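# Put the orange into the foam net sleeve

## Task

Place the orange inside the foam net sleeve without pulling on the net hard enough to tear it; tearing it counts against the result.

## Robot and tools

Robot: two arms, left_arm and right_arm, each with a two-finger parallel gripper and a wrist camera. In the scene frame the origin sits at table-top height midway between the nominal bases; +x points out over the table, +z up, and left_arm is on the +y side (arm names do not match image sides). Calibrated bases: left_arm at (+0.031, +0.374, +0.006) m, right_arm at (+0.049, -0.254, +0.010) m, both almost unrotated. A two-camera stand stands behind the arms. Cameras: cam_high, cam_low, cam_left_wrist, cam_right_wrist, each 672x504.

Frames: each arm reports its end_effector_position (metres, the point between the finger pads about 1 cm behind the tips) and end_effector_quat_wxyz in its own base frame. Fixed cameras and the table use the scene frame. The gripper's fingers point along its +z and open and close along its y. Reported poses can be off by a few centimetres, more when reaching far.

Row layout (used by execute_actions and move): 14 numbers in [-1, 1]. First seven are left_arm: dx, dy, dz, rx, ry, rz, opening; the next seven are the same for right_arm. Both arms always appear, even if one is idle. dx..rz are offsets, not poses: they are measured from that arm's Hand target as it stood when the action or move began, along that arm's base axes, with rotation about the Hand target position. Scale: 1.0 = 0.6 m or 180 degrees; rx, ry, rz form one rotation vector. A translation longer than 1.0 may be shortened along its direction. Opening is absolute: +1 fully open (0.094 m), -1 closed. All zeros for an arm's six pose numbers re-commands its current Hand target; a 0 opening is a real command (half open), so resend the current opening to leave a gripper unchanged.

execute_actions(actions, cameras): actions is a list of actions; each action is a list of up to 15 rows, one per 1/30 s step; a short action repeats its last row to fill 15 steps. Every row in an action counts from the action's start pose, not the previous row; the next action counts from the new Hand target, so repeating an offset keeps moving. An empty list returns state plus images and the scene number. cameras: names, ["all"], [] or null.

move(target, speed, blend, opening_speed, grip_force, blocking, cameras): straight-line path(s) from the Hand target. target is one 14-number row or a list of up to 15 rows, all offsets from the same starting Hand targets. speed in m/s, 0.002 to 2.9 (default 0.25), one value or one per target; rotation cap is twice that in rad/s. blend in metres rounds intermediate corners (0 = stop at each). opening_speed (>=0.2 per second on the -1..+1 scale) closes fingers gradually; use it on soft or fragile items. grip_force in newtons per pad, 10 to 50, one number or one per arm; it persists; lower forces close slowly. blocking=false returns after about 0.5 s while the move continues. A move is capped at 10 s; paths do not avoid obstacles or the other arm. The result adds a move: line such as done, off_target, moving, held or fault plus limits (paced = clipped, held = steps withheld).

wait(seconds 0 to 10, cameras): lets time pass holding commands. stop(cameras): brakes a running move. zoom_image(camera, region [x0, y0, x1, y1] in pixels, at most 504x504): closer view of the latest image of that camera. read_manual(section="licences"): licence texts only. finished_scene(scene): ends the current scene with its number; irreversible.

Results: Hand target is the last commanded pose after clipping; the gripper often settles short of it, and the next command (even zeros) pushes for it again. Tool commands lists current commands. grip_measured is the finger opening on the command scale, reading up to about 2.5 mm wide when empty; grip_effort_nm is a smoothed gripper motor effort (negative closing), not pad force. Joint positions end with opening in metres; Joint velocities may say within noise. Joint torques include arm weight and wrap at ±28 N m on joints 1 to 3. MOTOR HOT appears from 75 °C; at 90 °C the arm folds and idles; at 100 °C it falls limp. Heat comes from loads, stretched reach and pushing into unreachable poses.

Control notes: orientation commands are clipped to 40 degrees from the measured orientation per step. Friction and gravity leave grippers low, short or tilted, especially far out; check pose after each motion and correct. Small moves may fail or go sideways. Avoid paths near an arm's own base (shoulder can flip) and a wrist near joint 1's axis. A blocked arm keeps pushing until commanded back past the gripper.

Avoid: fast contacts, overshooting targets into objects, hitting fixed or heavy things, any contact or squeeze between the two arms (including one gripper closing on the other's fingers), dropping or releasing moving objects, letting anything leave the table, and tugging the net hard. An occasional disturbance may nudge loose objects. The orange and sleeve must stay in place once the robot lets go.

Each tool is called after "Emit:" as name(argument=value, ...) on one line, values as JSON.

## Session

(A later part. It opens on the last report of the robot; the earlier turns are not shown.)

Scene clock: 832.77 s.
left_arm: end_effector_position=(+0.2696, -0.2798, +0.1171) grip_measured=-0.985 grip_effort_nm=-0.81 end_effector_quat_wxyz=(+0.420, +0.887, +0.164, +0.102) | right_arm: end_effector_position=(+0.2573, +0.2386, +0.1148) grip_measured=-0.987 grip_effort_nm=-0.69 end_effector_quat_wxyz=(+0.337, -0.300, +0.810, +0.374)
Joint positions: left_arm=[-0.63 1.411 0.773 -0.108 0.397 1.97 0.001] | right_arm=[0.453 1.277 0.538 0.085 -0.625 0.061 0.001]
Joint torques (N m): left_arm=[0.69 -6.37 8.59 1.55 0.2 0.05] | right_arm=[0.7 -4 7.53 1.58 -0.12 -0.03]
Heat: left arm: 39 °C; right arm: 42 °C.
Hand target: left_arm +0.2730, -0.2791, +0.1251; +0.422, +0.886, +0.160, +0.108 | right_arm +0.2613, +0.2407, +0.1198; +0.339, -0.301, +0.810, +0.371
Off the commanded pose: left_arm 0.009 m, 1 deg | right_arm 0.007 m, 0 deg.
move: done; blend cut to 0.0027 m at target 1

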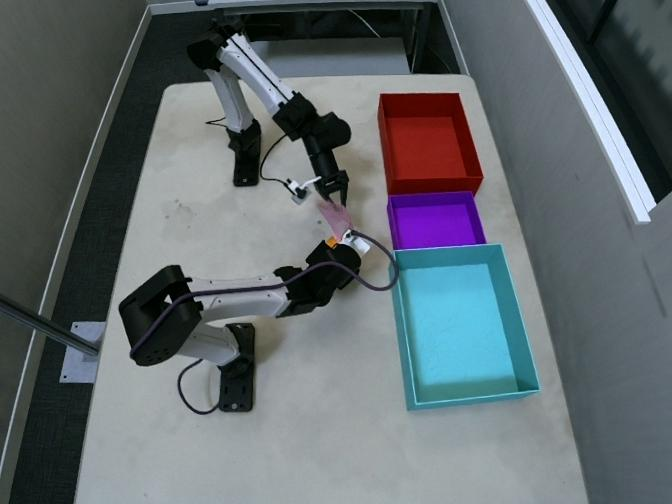

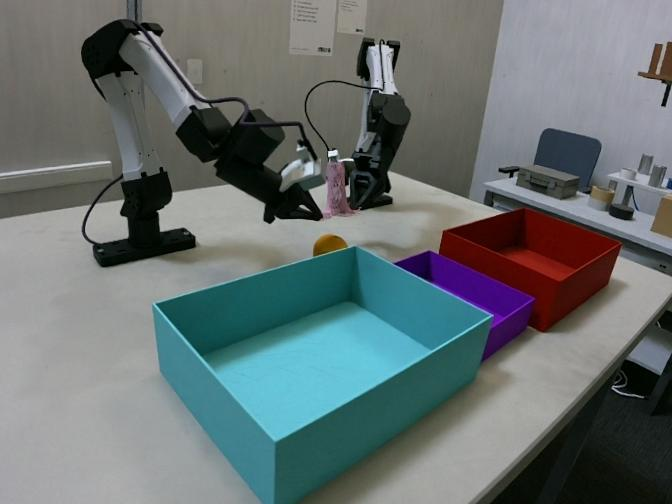

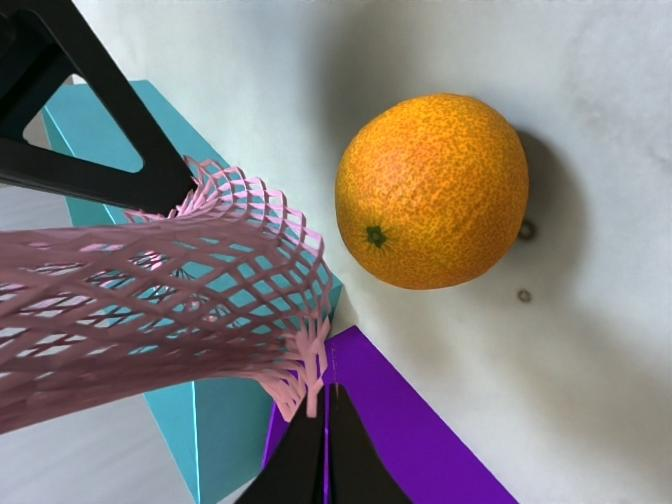

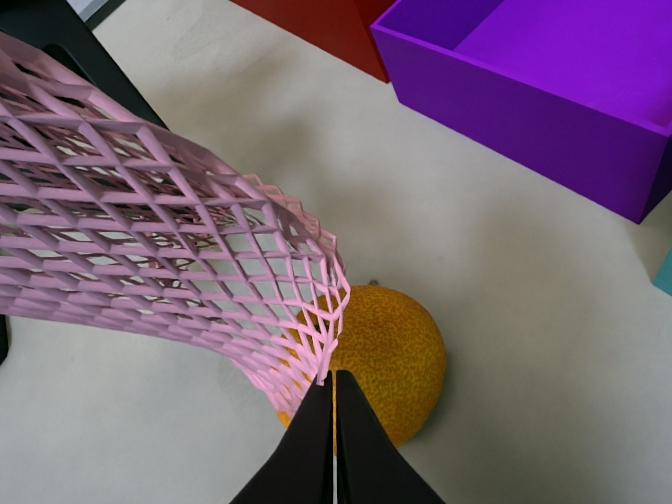

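Emit:
move(target=[[0.00417,0,-0.12417,0,0,0,-1,0.00417,0,-0.11,0,0,0,-1]], speed=0.07, cameras=["all"])

Emit:
zoom_image(camera="cam_low", region=[270, 150, 410, 270])

Emit:
zoom_image(camera="cam_high", region=[290, 170, 390, 270])

Scene clock: 894.97 s.
left_arm: end_effector_position=(+0.2779, -0.2844, +0.0602) grip_measured=-0.985 grip_effort_nm=-0.81 end_effector_quat_wxyz=(+0.432, +0.881, +0.158, +0.113) | right_arm: end_effector_position=(+0.2660, +0.2429, +0.0604) grip_measured=-0.987 grip_effort_nm=-0.69 end_effector_quat_wxyz=(+0.344, -0.301, +0.806, +0.375)
Joint positions: left_arm=[-0.625 1.583 0.633 0.237 0.402 1.975 0.001] | right_arm=[0.453 1.515 0.43 0.448 -0.625 0.061 0.001]
Joint torques (N m): left_arm=[0.75 -5.44 4.98 1.79 0.2 0.04] | right_arm=[0.31 -4.37 3.75 1.82 -0.15 -0.08]
Heat: left arm: 49 °C; right arm: 42 °C.
Hand target: left_arm +0.2756, -0.2791, +0.0506; +0.422, +0.886, +0.160, +0.108 | right_arm +0.2638, +0.2407, +0.0538; +0.339, -0.301, +0.810, +0.371
Off the commanded pose: left_arm 0.011 m, 1 deg | right_arm 0.007 m, 1 deg.
move: off_target (left_arm)

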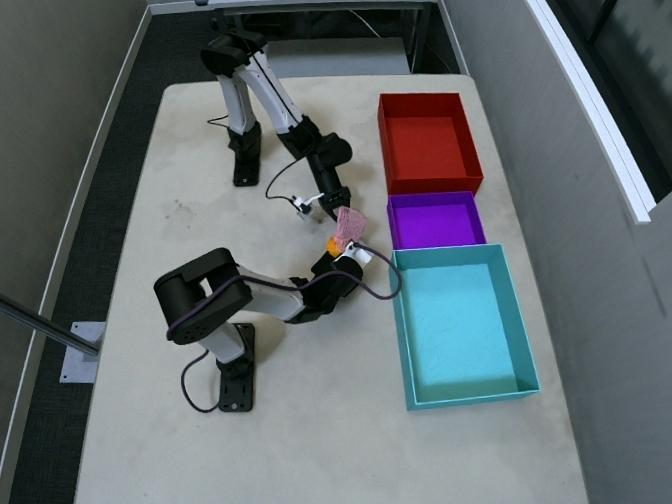

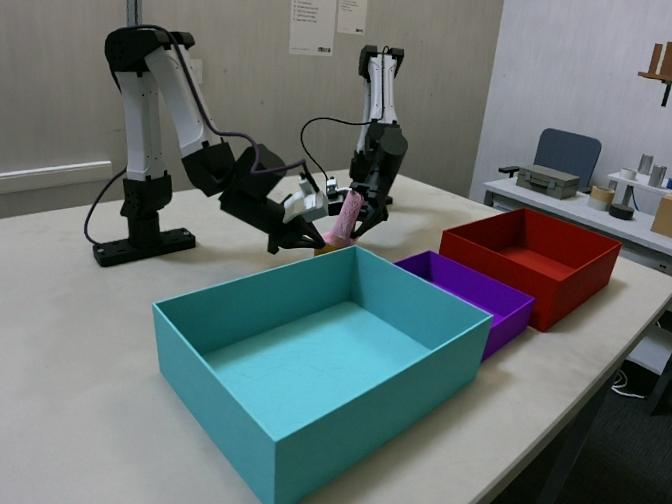

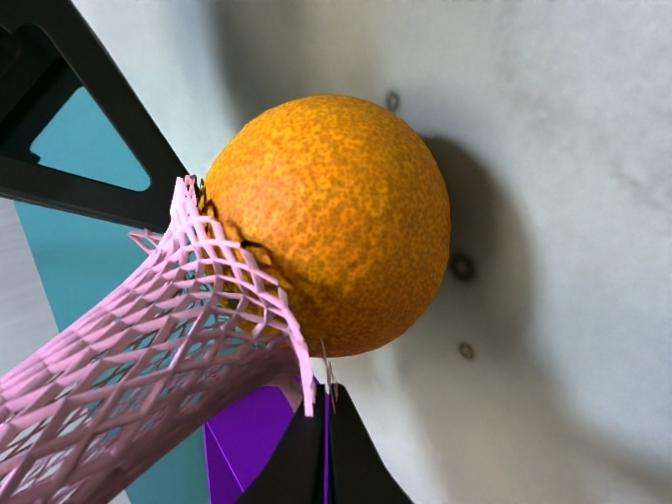

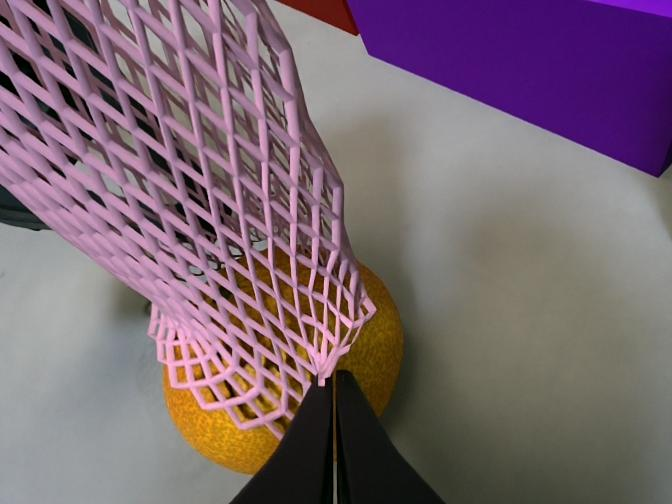

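Scaled by 3.600 from the camera's 672x504 image, which has a finer 960x720 frame.

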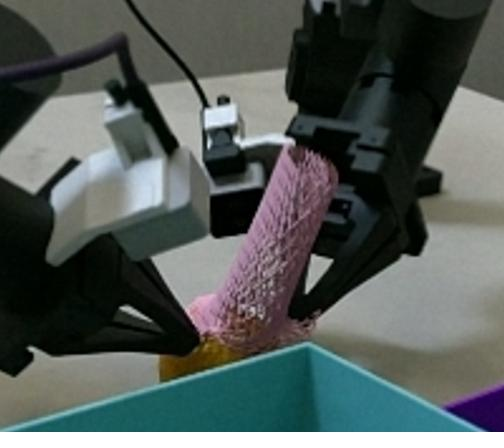

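Scaled by 5.040 from the camera's 672x504 image, which has a finer 960x720 frame.

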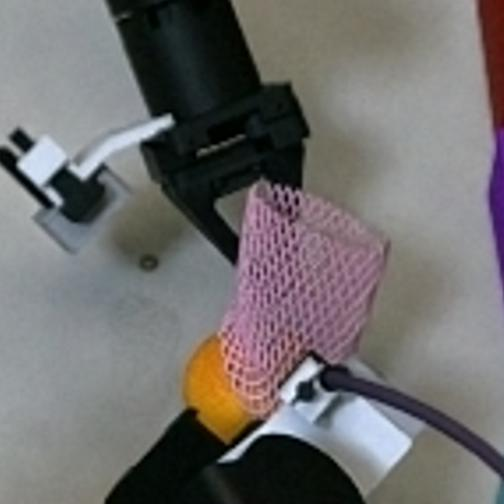

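Emit:
move(target=[[0,0,0.12417,0,0,0,-1,0,0,0.11,0,0,0,-1],[-0.00333,-0.01083,0.12417,0,0,0,-1,-0.00333,0.0075,0.11,0,0,0,-1]], speed=[0.09,0.05], blend=[0.003,0], cameras=["all"])

Emit:
zoom_image(camera="cam_low", region=[270, 130, 410, 270])

Emit:
zoom_image(camera="cam_high", region=[290, 170, 390, 270])

Scene clock: 946.13 s.
left_arm: end_effector_position=(+0.2703, -0.2846, +0.1174) grip_measured=-0.985 grip_effort_nm=-0.81 end_effector_quat_wxyz=(+0.422, +0.887, +0.158, +0.100) | right_arm: end_effector_position=(+0.2568, +0.2438, +0.1100) grip_measured=-0.987 grip_effort_nm=-0.69 end_effector_quat_wxyz=(+0.330, -0.304, +0.811, +0.375)
Joint positions: left_arm=[-0.637 1.428 0.786 -0.103 0.402 1.975 0.001] | right_arm=[0.469 1.306 0.544 0.098 -0.622 0.063 0.001]
Joint torques (N m): left_arm=[-0.43 -6.5 8.61 1.61 0.04 -0.12] | right_arm=[0.75 -5.96 7.39 1.58 -0.04 0.08]
Heat: left arm: 43 °C; right arm: 40 °C.
Hand target: left_arm +0.2736, -0.2856, +0.1252; +0.422, +0.886, +0.160, +0.108 | right_arm +0.2617, +0.2452, +0.1198; +0.340, -0.301, +0.810, +0.371
Off the commanded pose: left_arm 0.008 m, 1 deg | right_arm 0.011 m, 1 deg.
move: off_target (right_arm)

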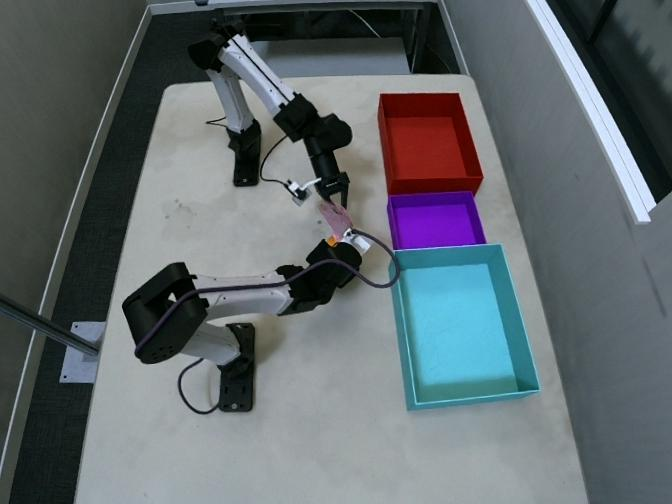

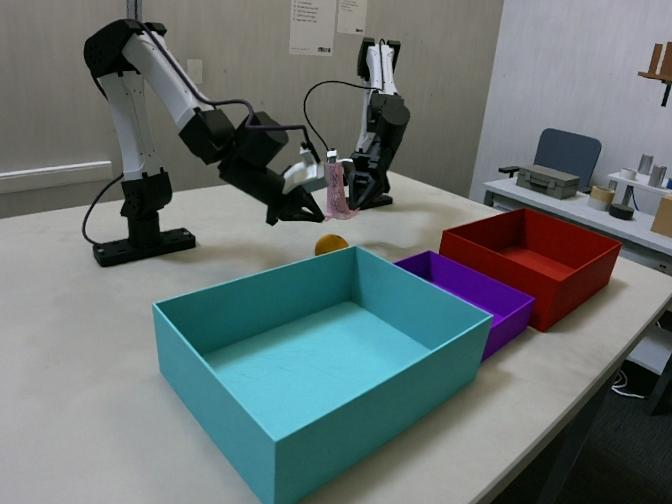

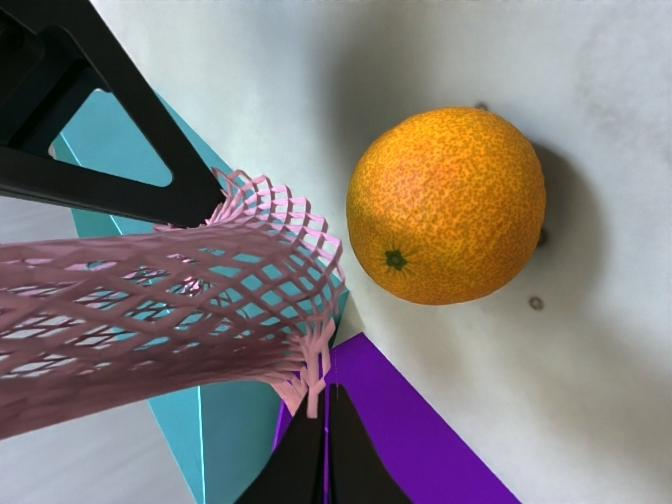

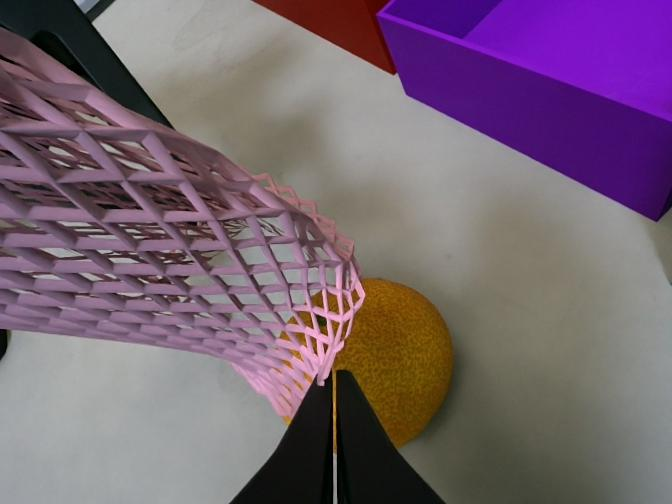

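Scaled by 3.600 from the camera's 672x504 image, which has a finer 960x720 frame.

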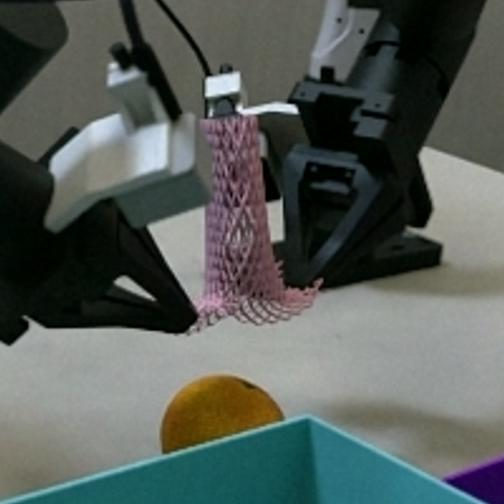

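Scaled by 5.040 from the camera's 672x504 image, which has a finer 960x720 frame.

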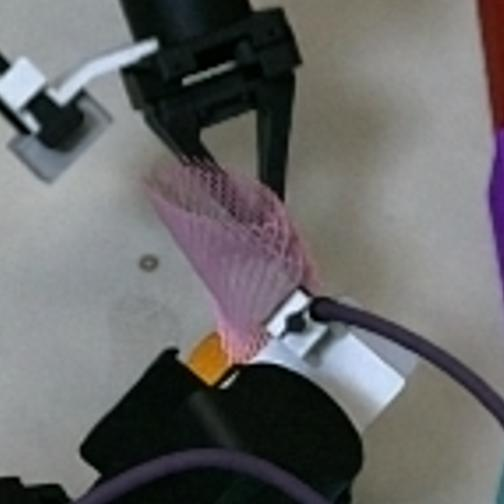

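Emit:
move(target=[[0,0.0045,-0.12417,0,0,0,-1,0,0.0045,-0.11,0,0,0,-1]], speed=0.07, cameras=["all"])

Emit:
zoom_image(camera="cam_low", region=[270, 150, 410, 270])

Emit:
zoom_image(camera="cam_high", region=[290, 170, 390, 270])

Scene clock: 1007.17 s.
left_arm: end_effector_position=(+0.2755, -0.2883, +0.0617) grip_measured=-0.985 grip_effort_nm=-0.81 end_effector_quat_wxyz=(+0.434, +0.881, +0.152, +0.112) | right_arm: end_effector_position=(+0.2643, +0.2496, +0.0626) grip_measured=-0.987 grip_effort_nm=-0.69 end_effector_quat_wxyz=(+0.348, -0.307, +0.802, +0.377)
Joint positions: left_arm=[-0.636 1.582 0.635 0.24 0.402 1.975 0.001] | right_arm=[0.477 1.52 0.431 0.469 -0.615 0.07 0.001]
Joint torques (N m): left_arm=[0.34 -5.24 4.92 1.87 0.09 -0.07] | right_arm=[0.95 -4.31 3.74 1.81 -0.01 0.07]
Heat: left arm: 46 °C; right arm: 42 °C.
Hand target: left_arm +0.2735, -0.2828, +0.0505; +0.422, +0.886, +0.160, +0.108 | right_arm +0.2619, +0.2480, +0.0540; +0.340, -0.301, +0.810, +0.371
Off the commanded pose: left_arm 0.012 m, 2 deg | right_arm 0.009 m, 2 deg.
move: off_target (left_arm)

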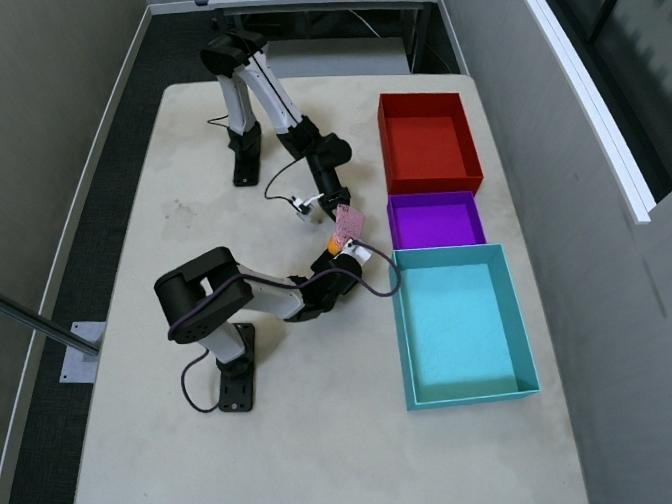

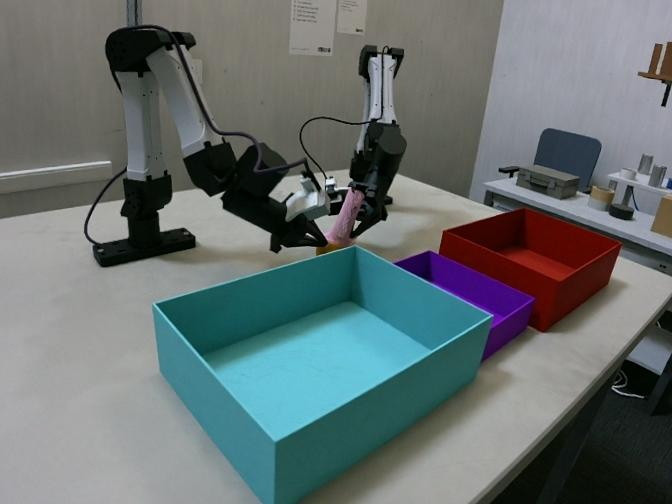

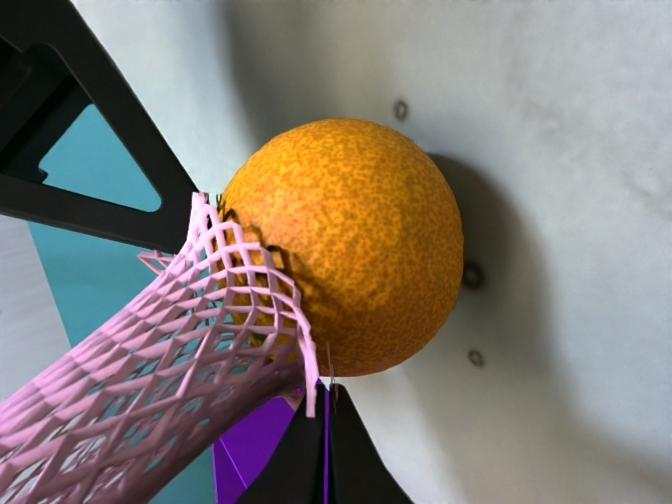

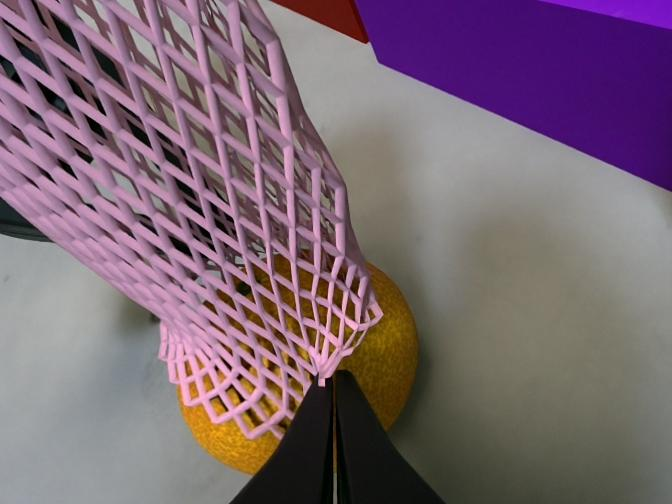

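Scaled by 3.600 from the camera's 672x504 image, which has a finer 960x720 frame.

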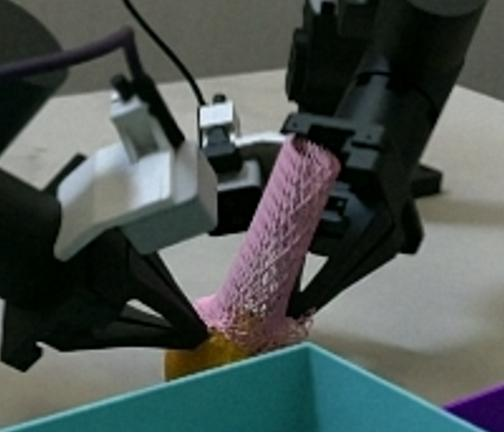

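Scaled by 5.040 from the camera's 672x504 image, which has a finer 960x720 frame.

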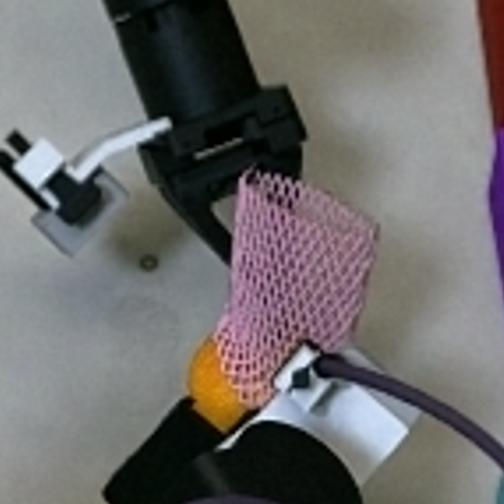

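Emit:
move(target=[[0,0,0.12433,0,0,0,-1,0,0,0.10967,0,0,0,-1],[-0.01167,0,0.12433,0,0,0,-1,-0.01167,0,0.10967,0,0,0,-1],[-0.01167,0,0,0,0,0,-1,-0.01167,0,0,0,0,0,-1]], speed=[0.09,0.05,0.07], blend=[0.003,0,0], cameras=["all"])

Emit:
zoom_image(camera="cam_low", region=[270, 150, 410, 270])

Emit:
zoom_image(camera="cam_high", region=[290, 170, 390, 270])

Scene clock: 1055.80 s.
left_arm: end_effector_position=(+0.2701, -0.2868, +0.0624) grip_measured=-0.985 grip_effort_nm=-0.81 end_effector_quat_wxyz=(+0.435, +0.880, +0.150, +0.114) | right_arm: end_effector_position=(+0.2545, +0.2487, +0.0577) grip_measured=-0.987 grip_effort_nm=-0.69 end_effector_quat_wxyz=(+0.339, -0.305, +0.807, +0.375)
Joint positions: left_arm=[-0.644 1.56 0.613 0.246 0.397 1.975 0.001] | right_arm=[0.494 1.499 0.404 0.461 -0.601 0.081 0.001]
Joint torques (N m): left_arm=[-0.53 -5 4.9 1.79 0.03 -0.17] | right_arm=[0.81 -4.37 3.92 1.94 -0.03 0.07]
Heat: left arm: 43 °C; right arm: 40 °C.
Hand target: left_arm +0.2665, -0.2829, +0.0506; +0.422, +0.886, +0.160, +0.108 | right_arm +0.2547, +0.2480, +0.0539; +0.340, -0.301, +0.810, +0.371
Off the commanded pose: left_arm 0.013 m, 2 deg | right_arm 0.004 m, 1 deg.
move: off_target (left_arm)

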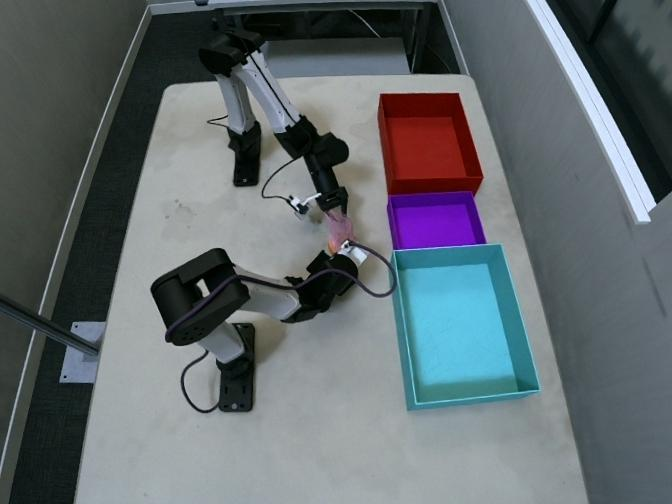

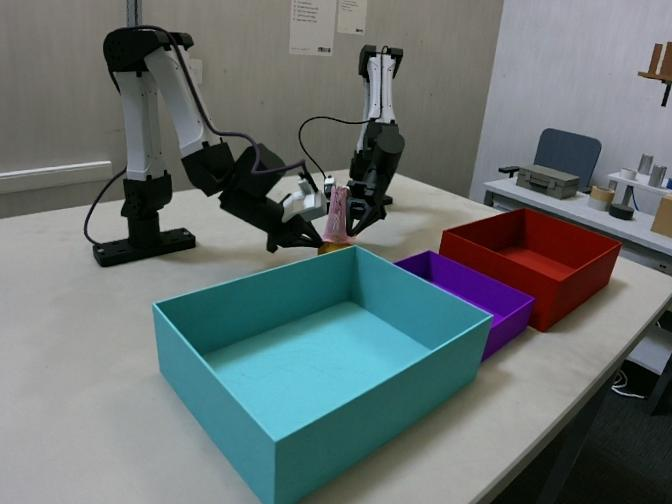

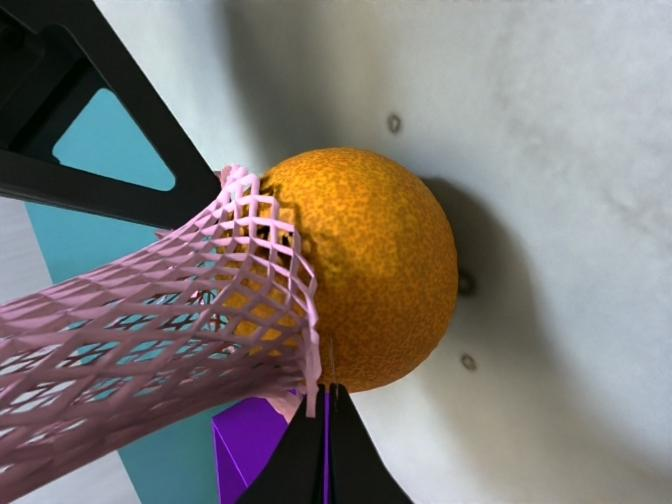

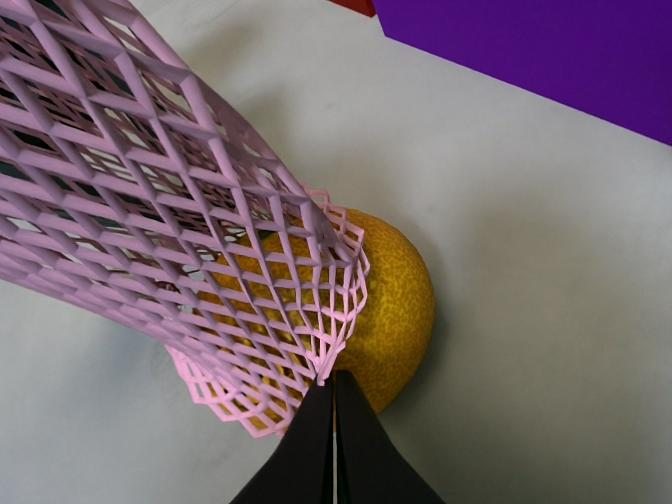

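Scaled by 3.600 from the camera's 672x504 image, which has a finer 960x720 frame.

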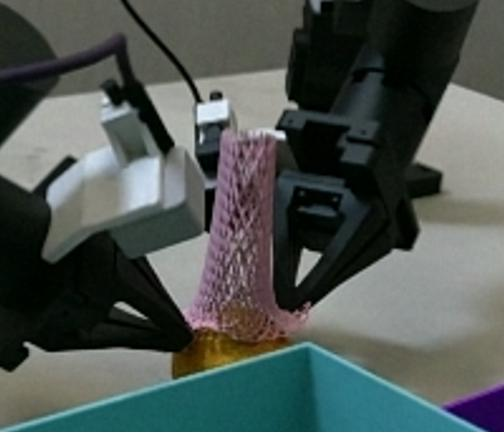

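Scaled by 5.040 from the camera's 672x504 image, which has a finer 960x720 frame.

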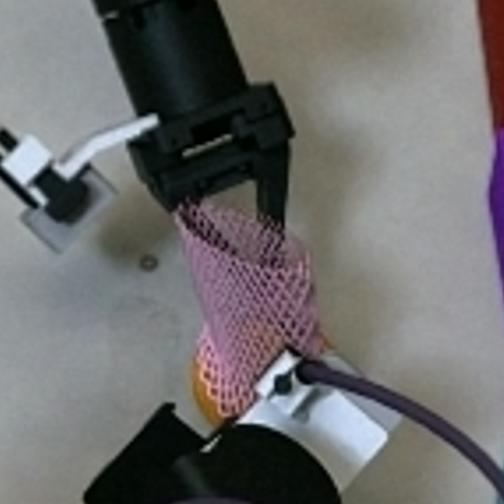

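Emit:
move(target=[[0,0.01,-0.02,0,0,0,-1,0.005,-0.005,-0.02,0,0,0,-1]], speed=0.04, cameras=["all"])

Emit:
zoom_image(camera="cam_low", region=[270, 150, 410, 270])

Emit:
zoom_image(camera="cam_high", region=[290, 170, 390, 270])

Scene clock: 1106.97 s.
left_arm: end_effector_position=(+0.2725, -0.2838, +0.0551) grip_measured=-0.985 grip_effort_nm=-0.81 end_effector_quat_wxyz=(+0.440, +0.876, +0.151, +0.122) | right_arm: end_effector_position=(+0.2609, +0.2482, +0.0510) grip_measured=-0.987 grip_effort_nm=-0.69 end_effector_quat_wxyz=(+0.350, -0.303, +0.803, +0.375)
Joint positions: left_arm=[-0.634 1.584 0.581 0.32 0.397 1.975 0.001] | right_arm=[0.484 1.558 0.393 0.552 -0.601 0.081 0.001]
Joint torques (N m): left_arm=[0.29 -4.62 4.59 1.7 0.14 -0.05] | right_arm=[0.13 -4.05 3.48 1.78 -0.16 -0.07]
Heat: left arm: 41 °C; right arm: 43 °C.
Hand target: left_arm +0.2665, -0.2769, +0.0386; +0.422, +0.886, +0.160, +0.108 | right_arm +0.2577, +0.2450, +0.0419; +0.339, -0.301, +0.810, +0.371
Off the commanded pose: left_arm 0.019 m, 3 deg | right_arm 0.010 m, 2 deg.
move: off_target (left_arm)

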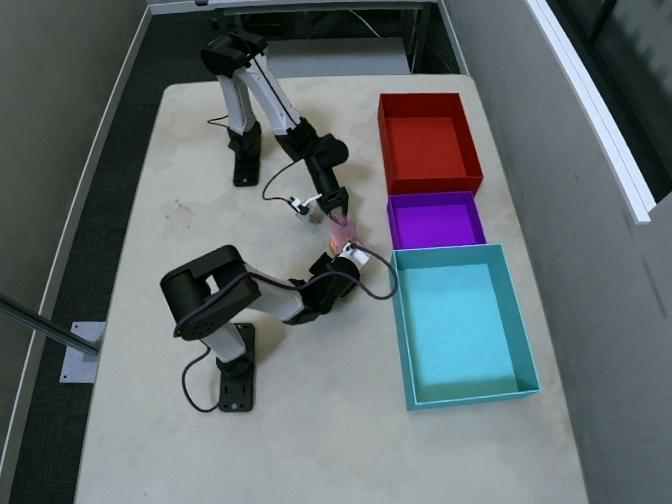

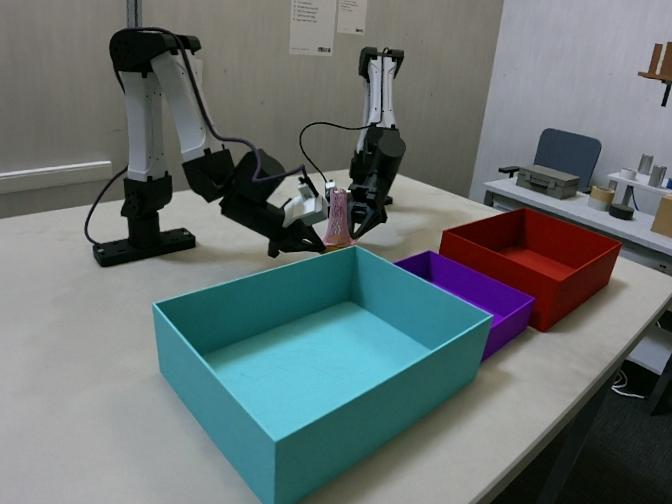

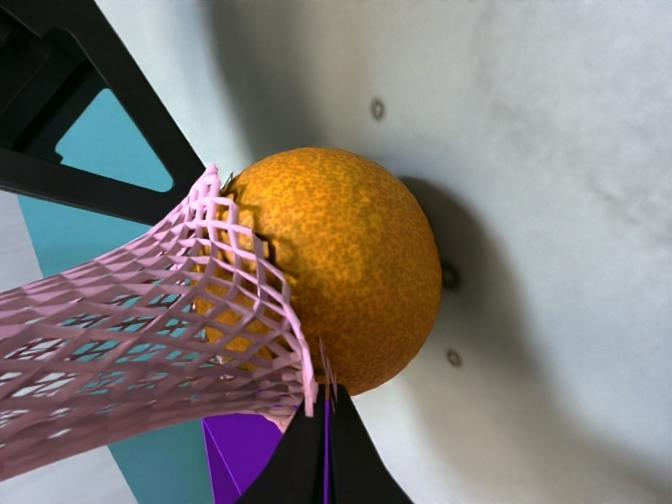

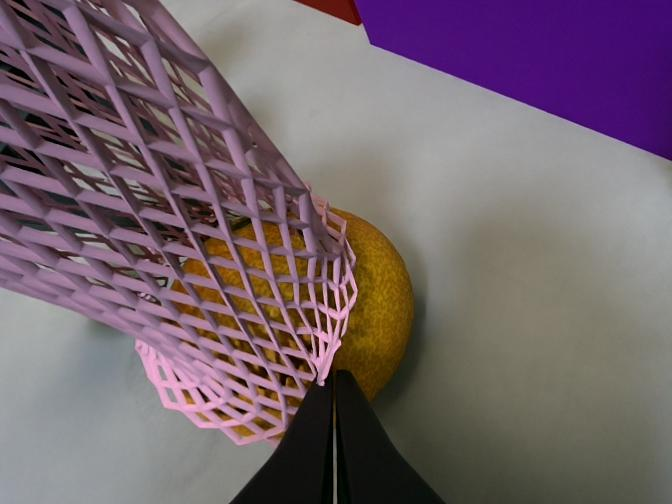

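Scaled by 3.600 from the camera's 672x504 image, which has a finer 960x720 frame.

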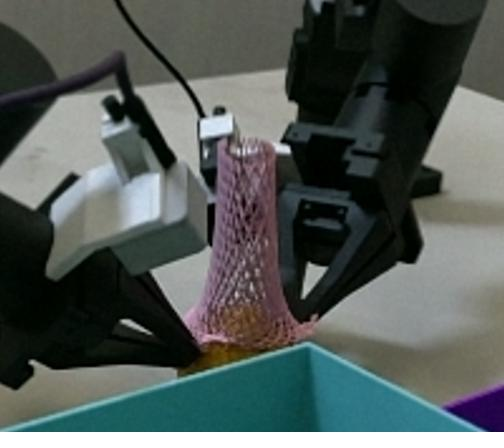

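Scaled by 5.040 from the camera's 672x504 image, which has a finer 960x720 frame.

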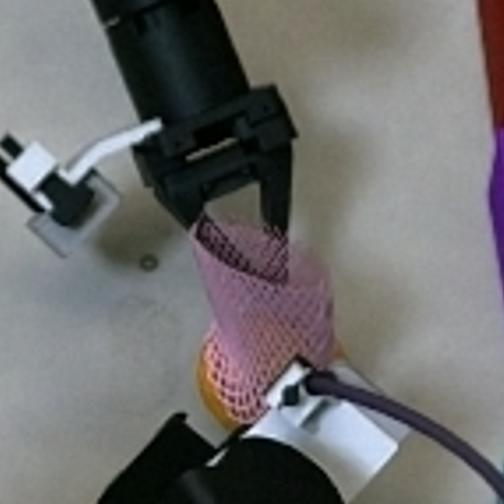

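Emit:
move(target=[[0,0.00667,-0.01667,0,0,0,-1,0,0,-0.01667,0,0,0,-1]], speed=0.04, cameras=["all"])

Emit:
zoom_image(camera="cam_low", region=[270, 150, 410, 270])

Emit:
zoom_image(camera="cam_high", region=[290, 170, 390, 270])

Scene clock: 1157.67 s.
left_arm: end_effector_position=(+0.2768, -0.2796, +0.0492) grip_measured=-0.985 grip_effort_nm=-0.80 end_effector_quat_wxyz=(+0.444, +0.873, +0.156, +0.130) | right_arm: end_effector_position=(+0.2621, +0.2475, +0.0413) grip_measured=-0.987 grip_effort_nm=-0.69 end_effector_quat_wxyz=(+0.351, -0.302, +0.803, +0.374)
Joint positions: left_arm=[-0.618 1.608 0.557 0.383 0.398 1.975 0.001] | right_arm=[0.48 1.612 0.378 0.623 -0.601 0.081 0.001]
Joint torques (N m): left_arm=[0.05 -4.26 4.21 1.57 0.23 0.03] | right_arm=[0.39 -4.18 3.28 1.74 -0.16 -0.07]
Heat: left arm: 41 °C; right arm: 42 °C.
Hand target: left_arm +0.2665, -0.2728, +0.0285; +0.422, +0.886, +0.160, +0.108 | right_arm +0.2578, +0.2449, +0.0319; +0.340, -0.301, +0.810, +0.371
Off the commanded pose: left_arm 0.024 m, 4 deg | right_arm 0.011 m, 2 deg.
move: off_target (left_arm, right_arm)

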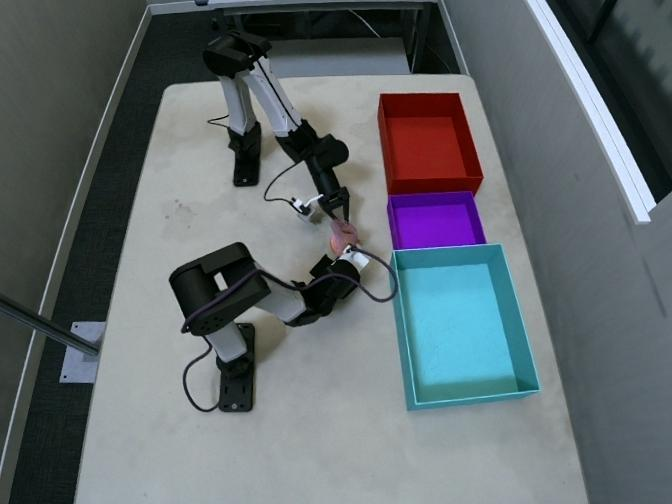

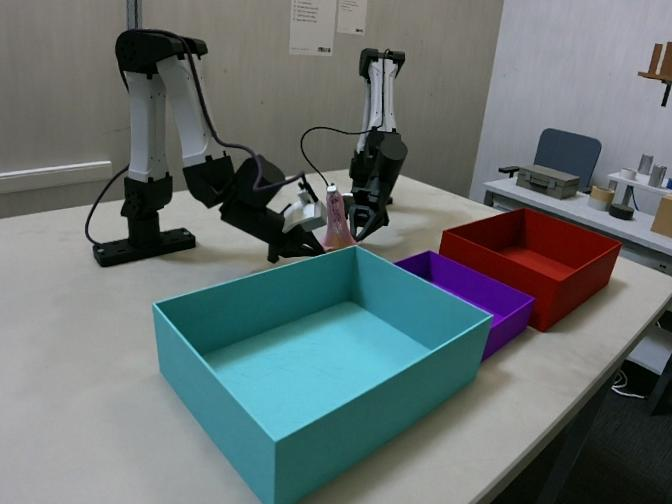

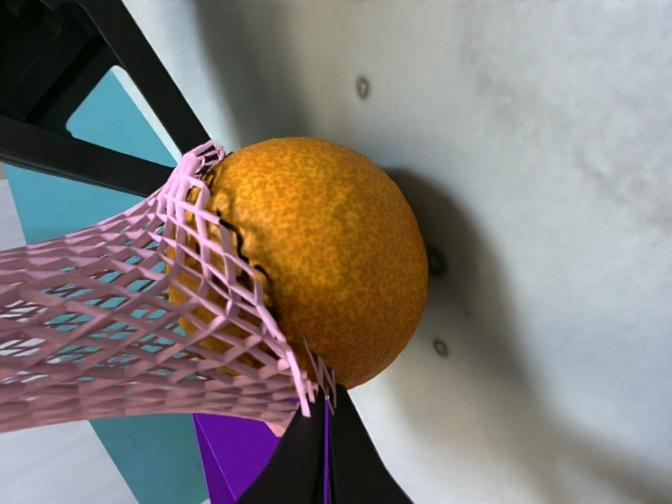

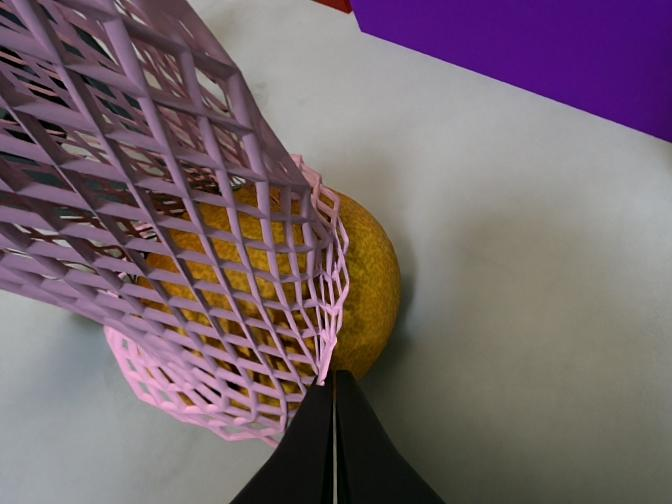

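Scaled by 3.600 from the camera's 672x504 image, which has a finer 960x720 frame.

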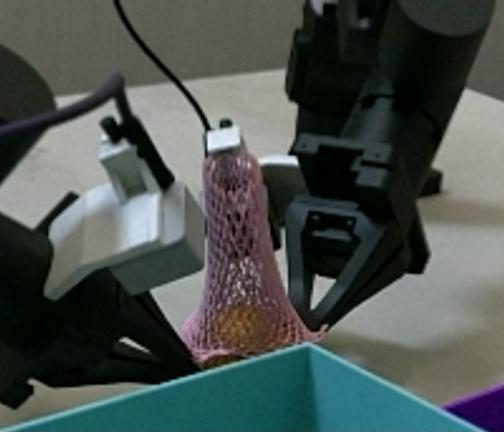

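Scaled by 5.040 from the camera's 672x504 image, which has a finer 960x720 frame.

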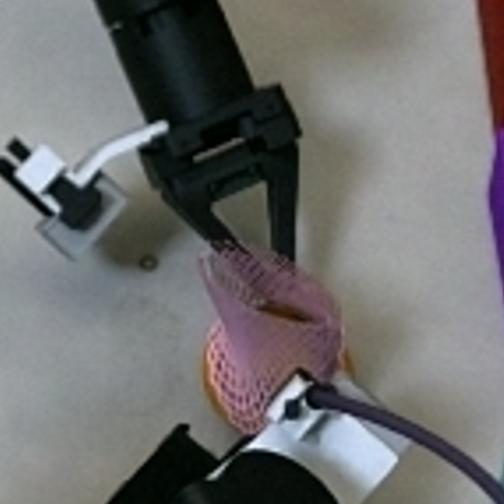

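Emit:
move(target=[[0,0.011,0.00833,0,0,0,-1,0,0,0,0,0,0,-1],[0,0.011,-0.00167,0,0,0,-1,0.0025,0,-0.01,0,0,0,-1]], speed=0.04, blend=[0.002,0], cameras=["all"])

Emit:
zoom_image(camera="cam_low", region=[270, 150, 410, 270])

Emit:
zoom_image(camera="cam_high", region=[290, 170, 390, 270])

Scene clock: 1196.63 s.
left_arm: end_effector_position=(+0.2755, -0.2744, +0.0457) grip_measured=-0.985 grip_effort_nm=-0.80 end_effector_quat_wxyz=(+0.444, +0.874, +0.155, +0.125) | right_arm: end_effector_position=(+0.2635, +0.2482, +0.0346) grip_measured=-0.987 grip_effort_nm=-0.69 end_effector_quat_wxyz=(+0.350, -0.302, +0.804, +0.374)
Joint positions: left_arm=[-0.6 1.608 0.544 0.385 0.419 1.988 0.001] | right_arm=[0.48 1.652 0.378 0.66 -0.601 0.081 0.001]
Joint torques (N m): left_arm=[0.35 -4.86 4.12 1.53 0.18 0.02] | right_arm=[0.13 -4.52 3 1.78 -0.19 -0.09]
Heat: left arm: 40 °C; right arm: 41 °C.
Hand target: left_arm +0.2665, -0.2662, +0.0275; +0.422, +0.886, +0.160, +0.108 | right_arm +0.2593, +0.2449, +0.0258; +0.339, -0.301, +0.810, +0.371
Off the commanded pose: left_arm 0.022 m, 4 deg | right_arm 0.010 m, 1 deg.
move: off_target (left_arm)

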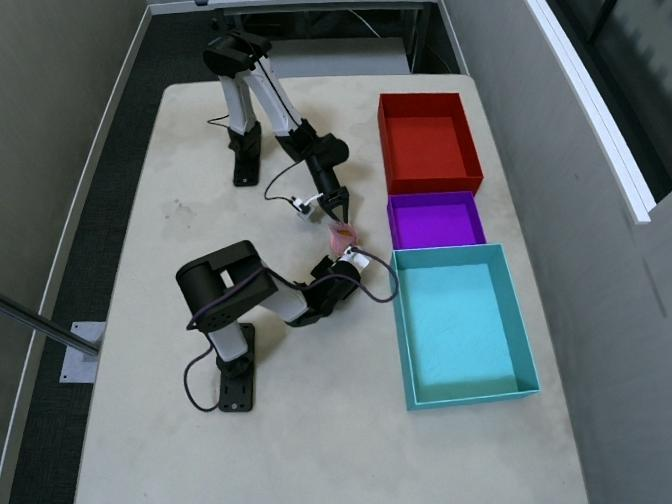

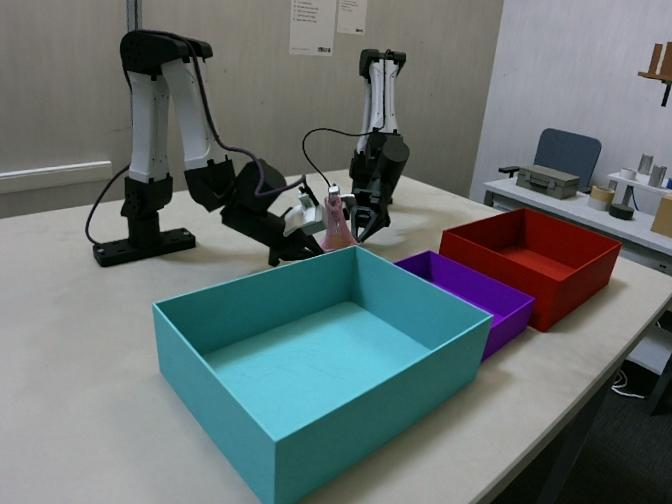

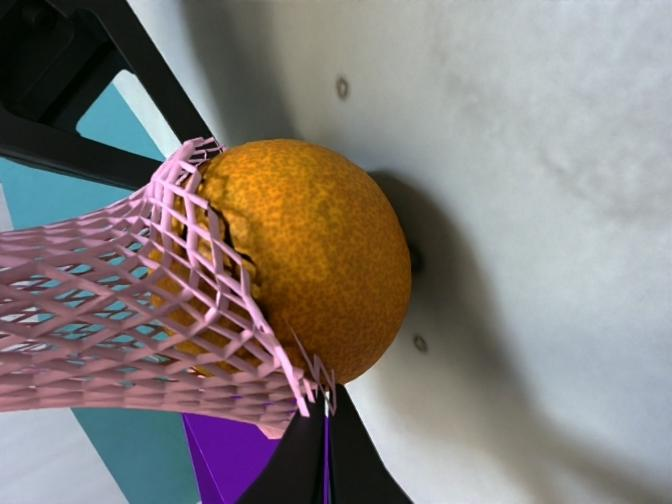

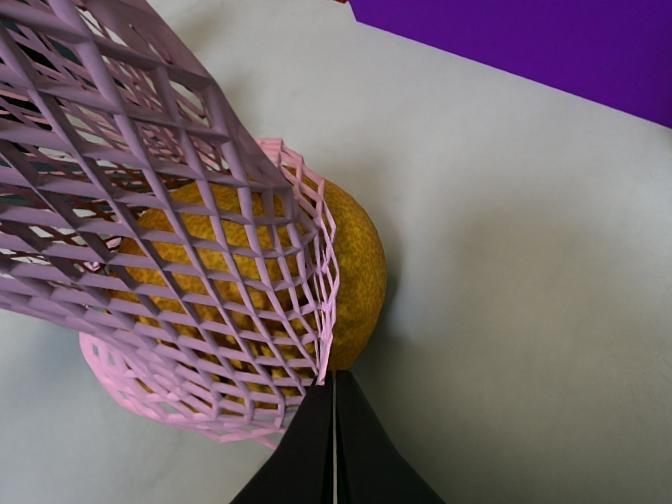

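Scaled by 3.600 from the camera's 672x504 image, which has a finer 960x720 frame.

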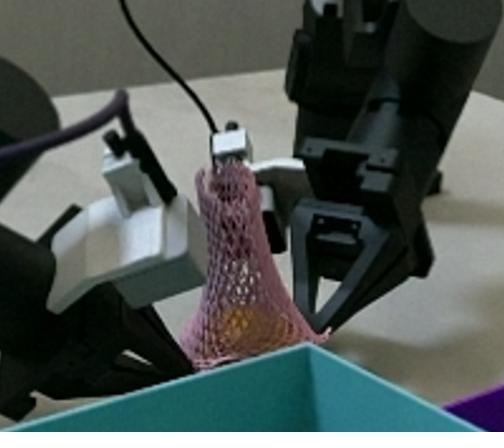

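Scaled by 5.040 from the camera's 672x504 image, which has a finer 960x720 frame.

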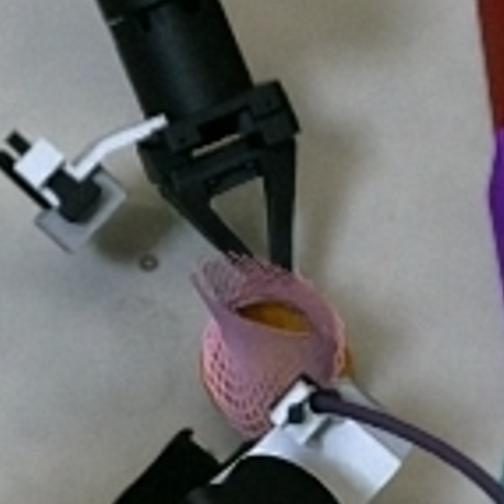

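Emit:
zoom_image(camera="cam_right_wrist", region=[60, 120, 440, 450])

Emit:
zoom_image(camera="cam_left_wrist", region=[100, 110, 480, 440])

Scaled by 1.326 from the camera's 672x504 image, which has a finer 960x720 frame.

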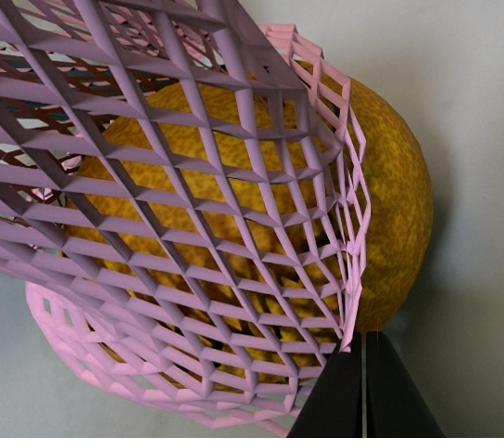

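Scaled by 1.326 from the camera's 672x504 image, which has a finer 960x720 frame.

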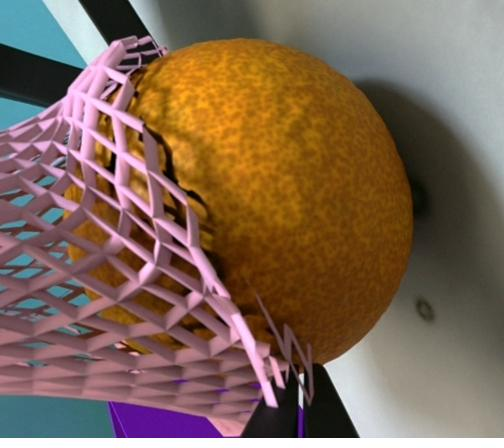

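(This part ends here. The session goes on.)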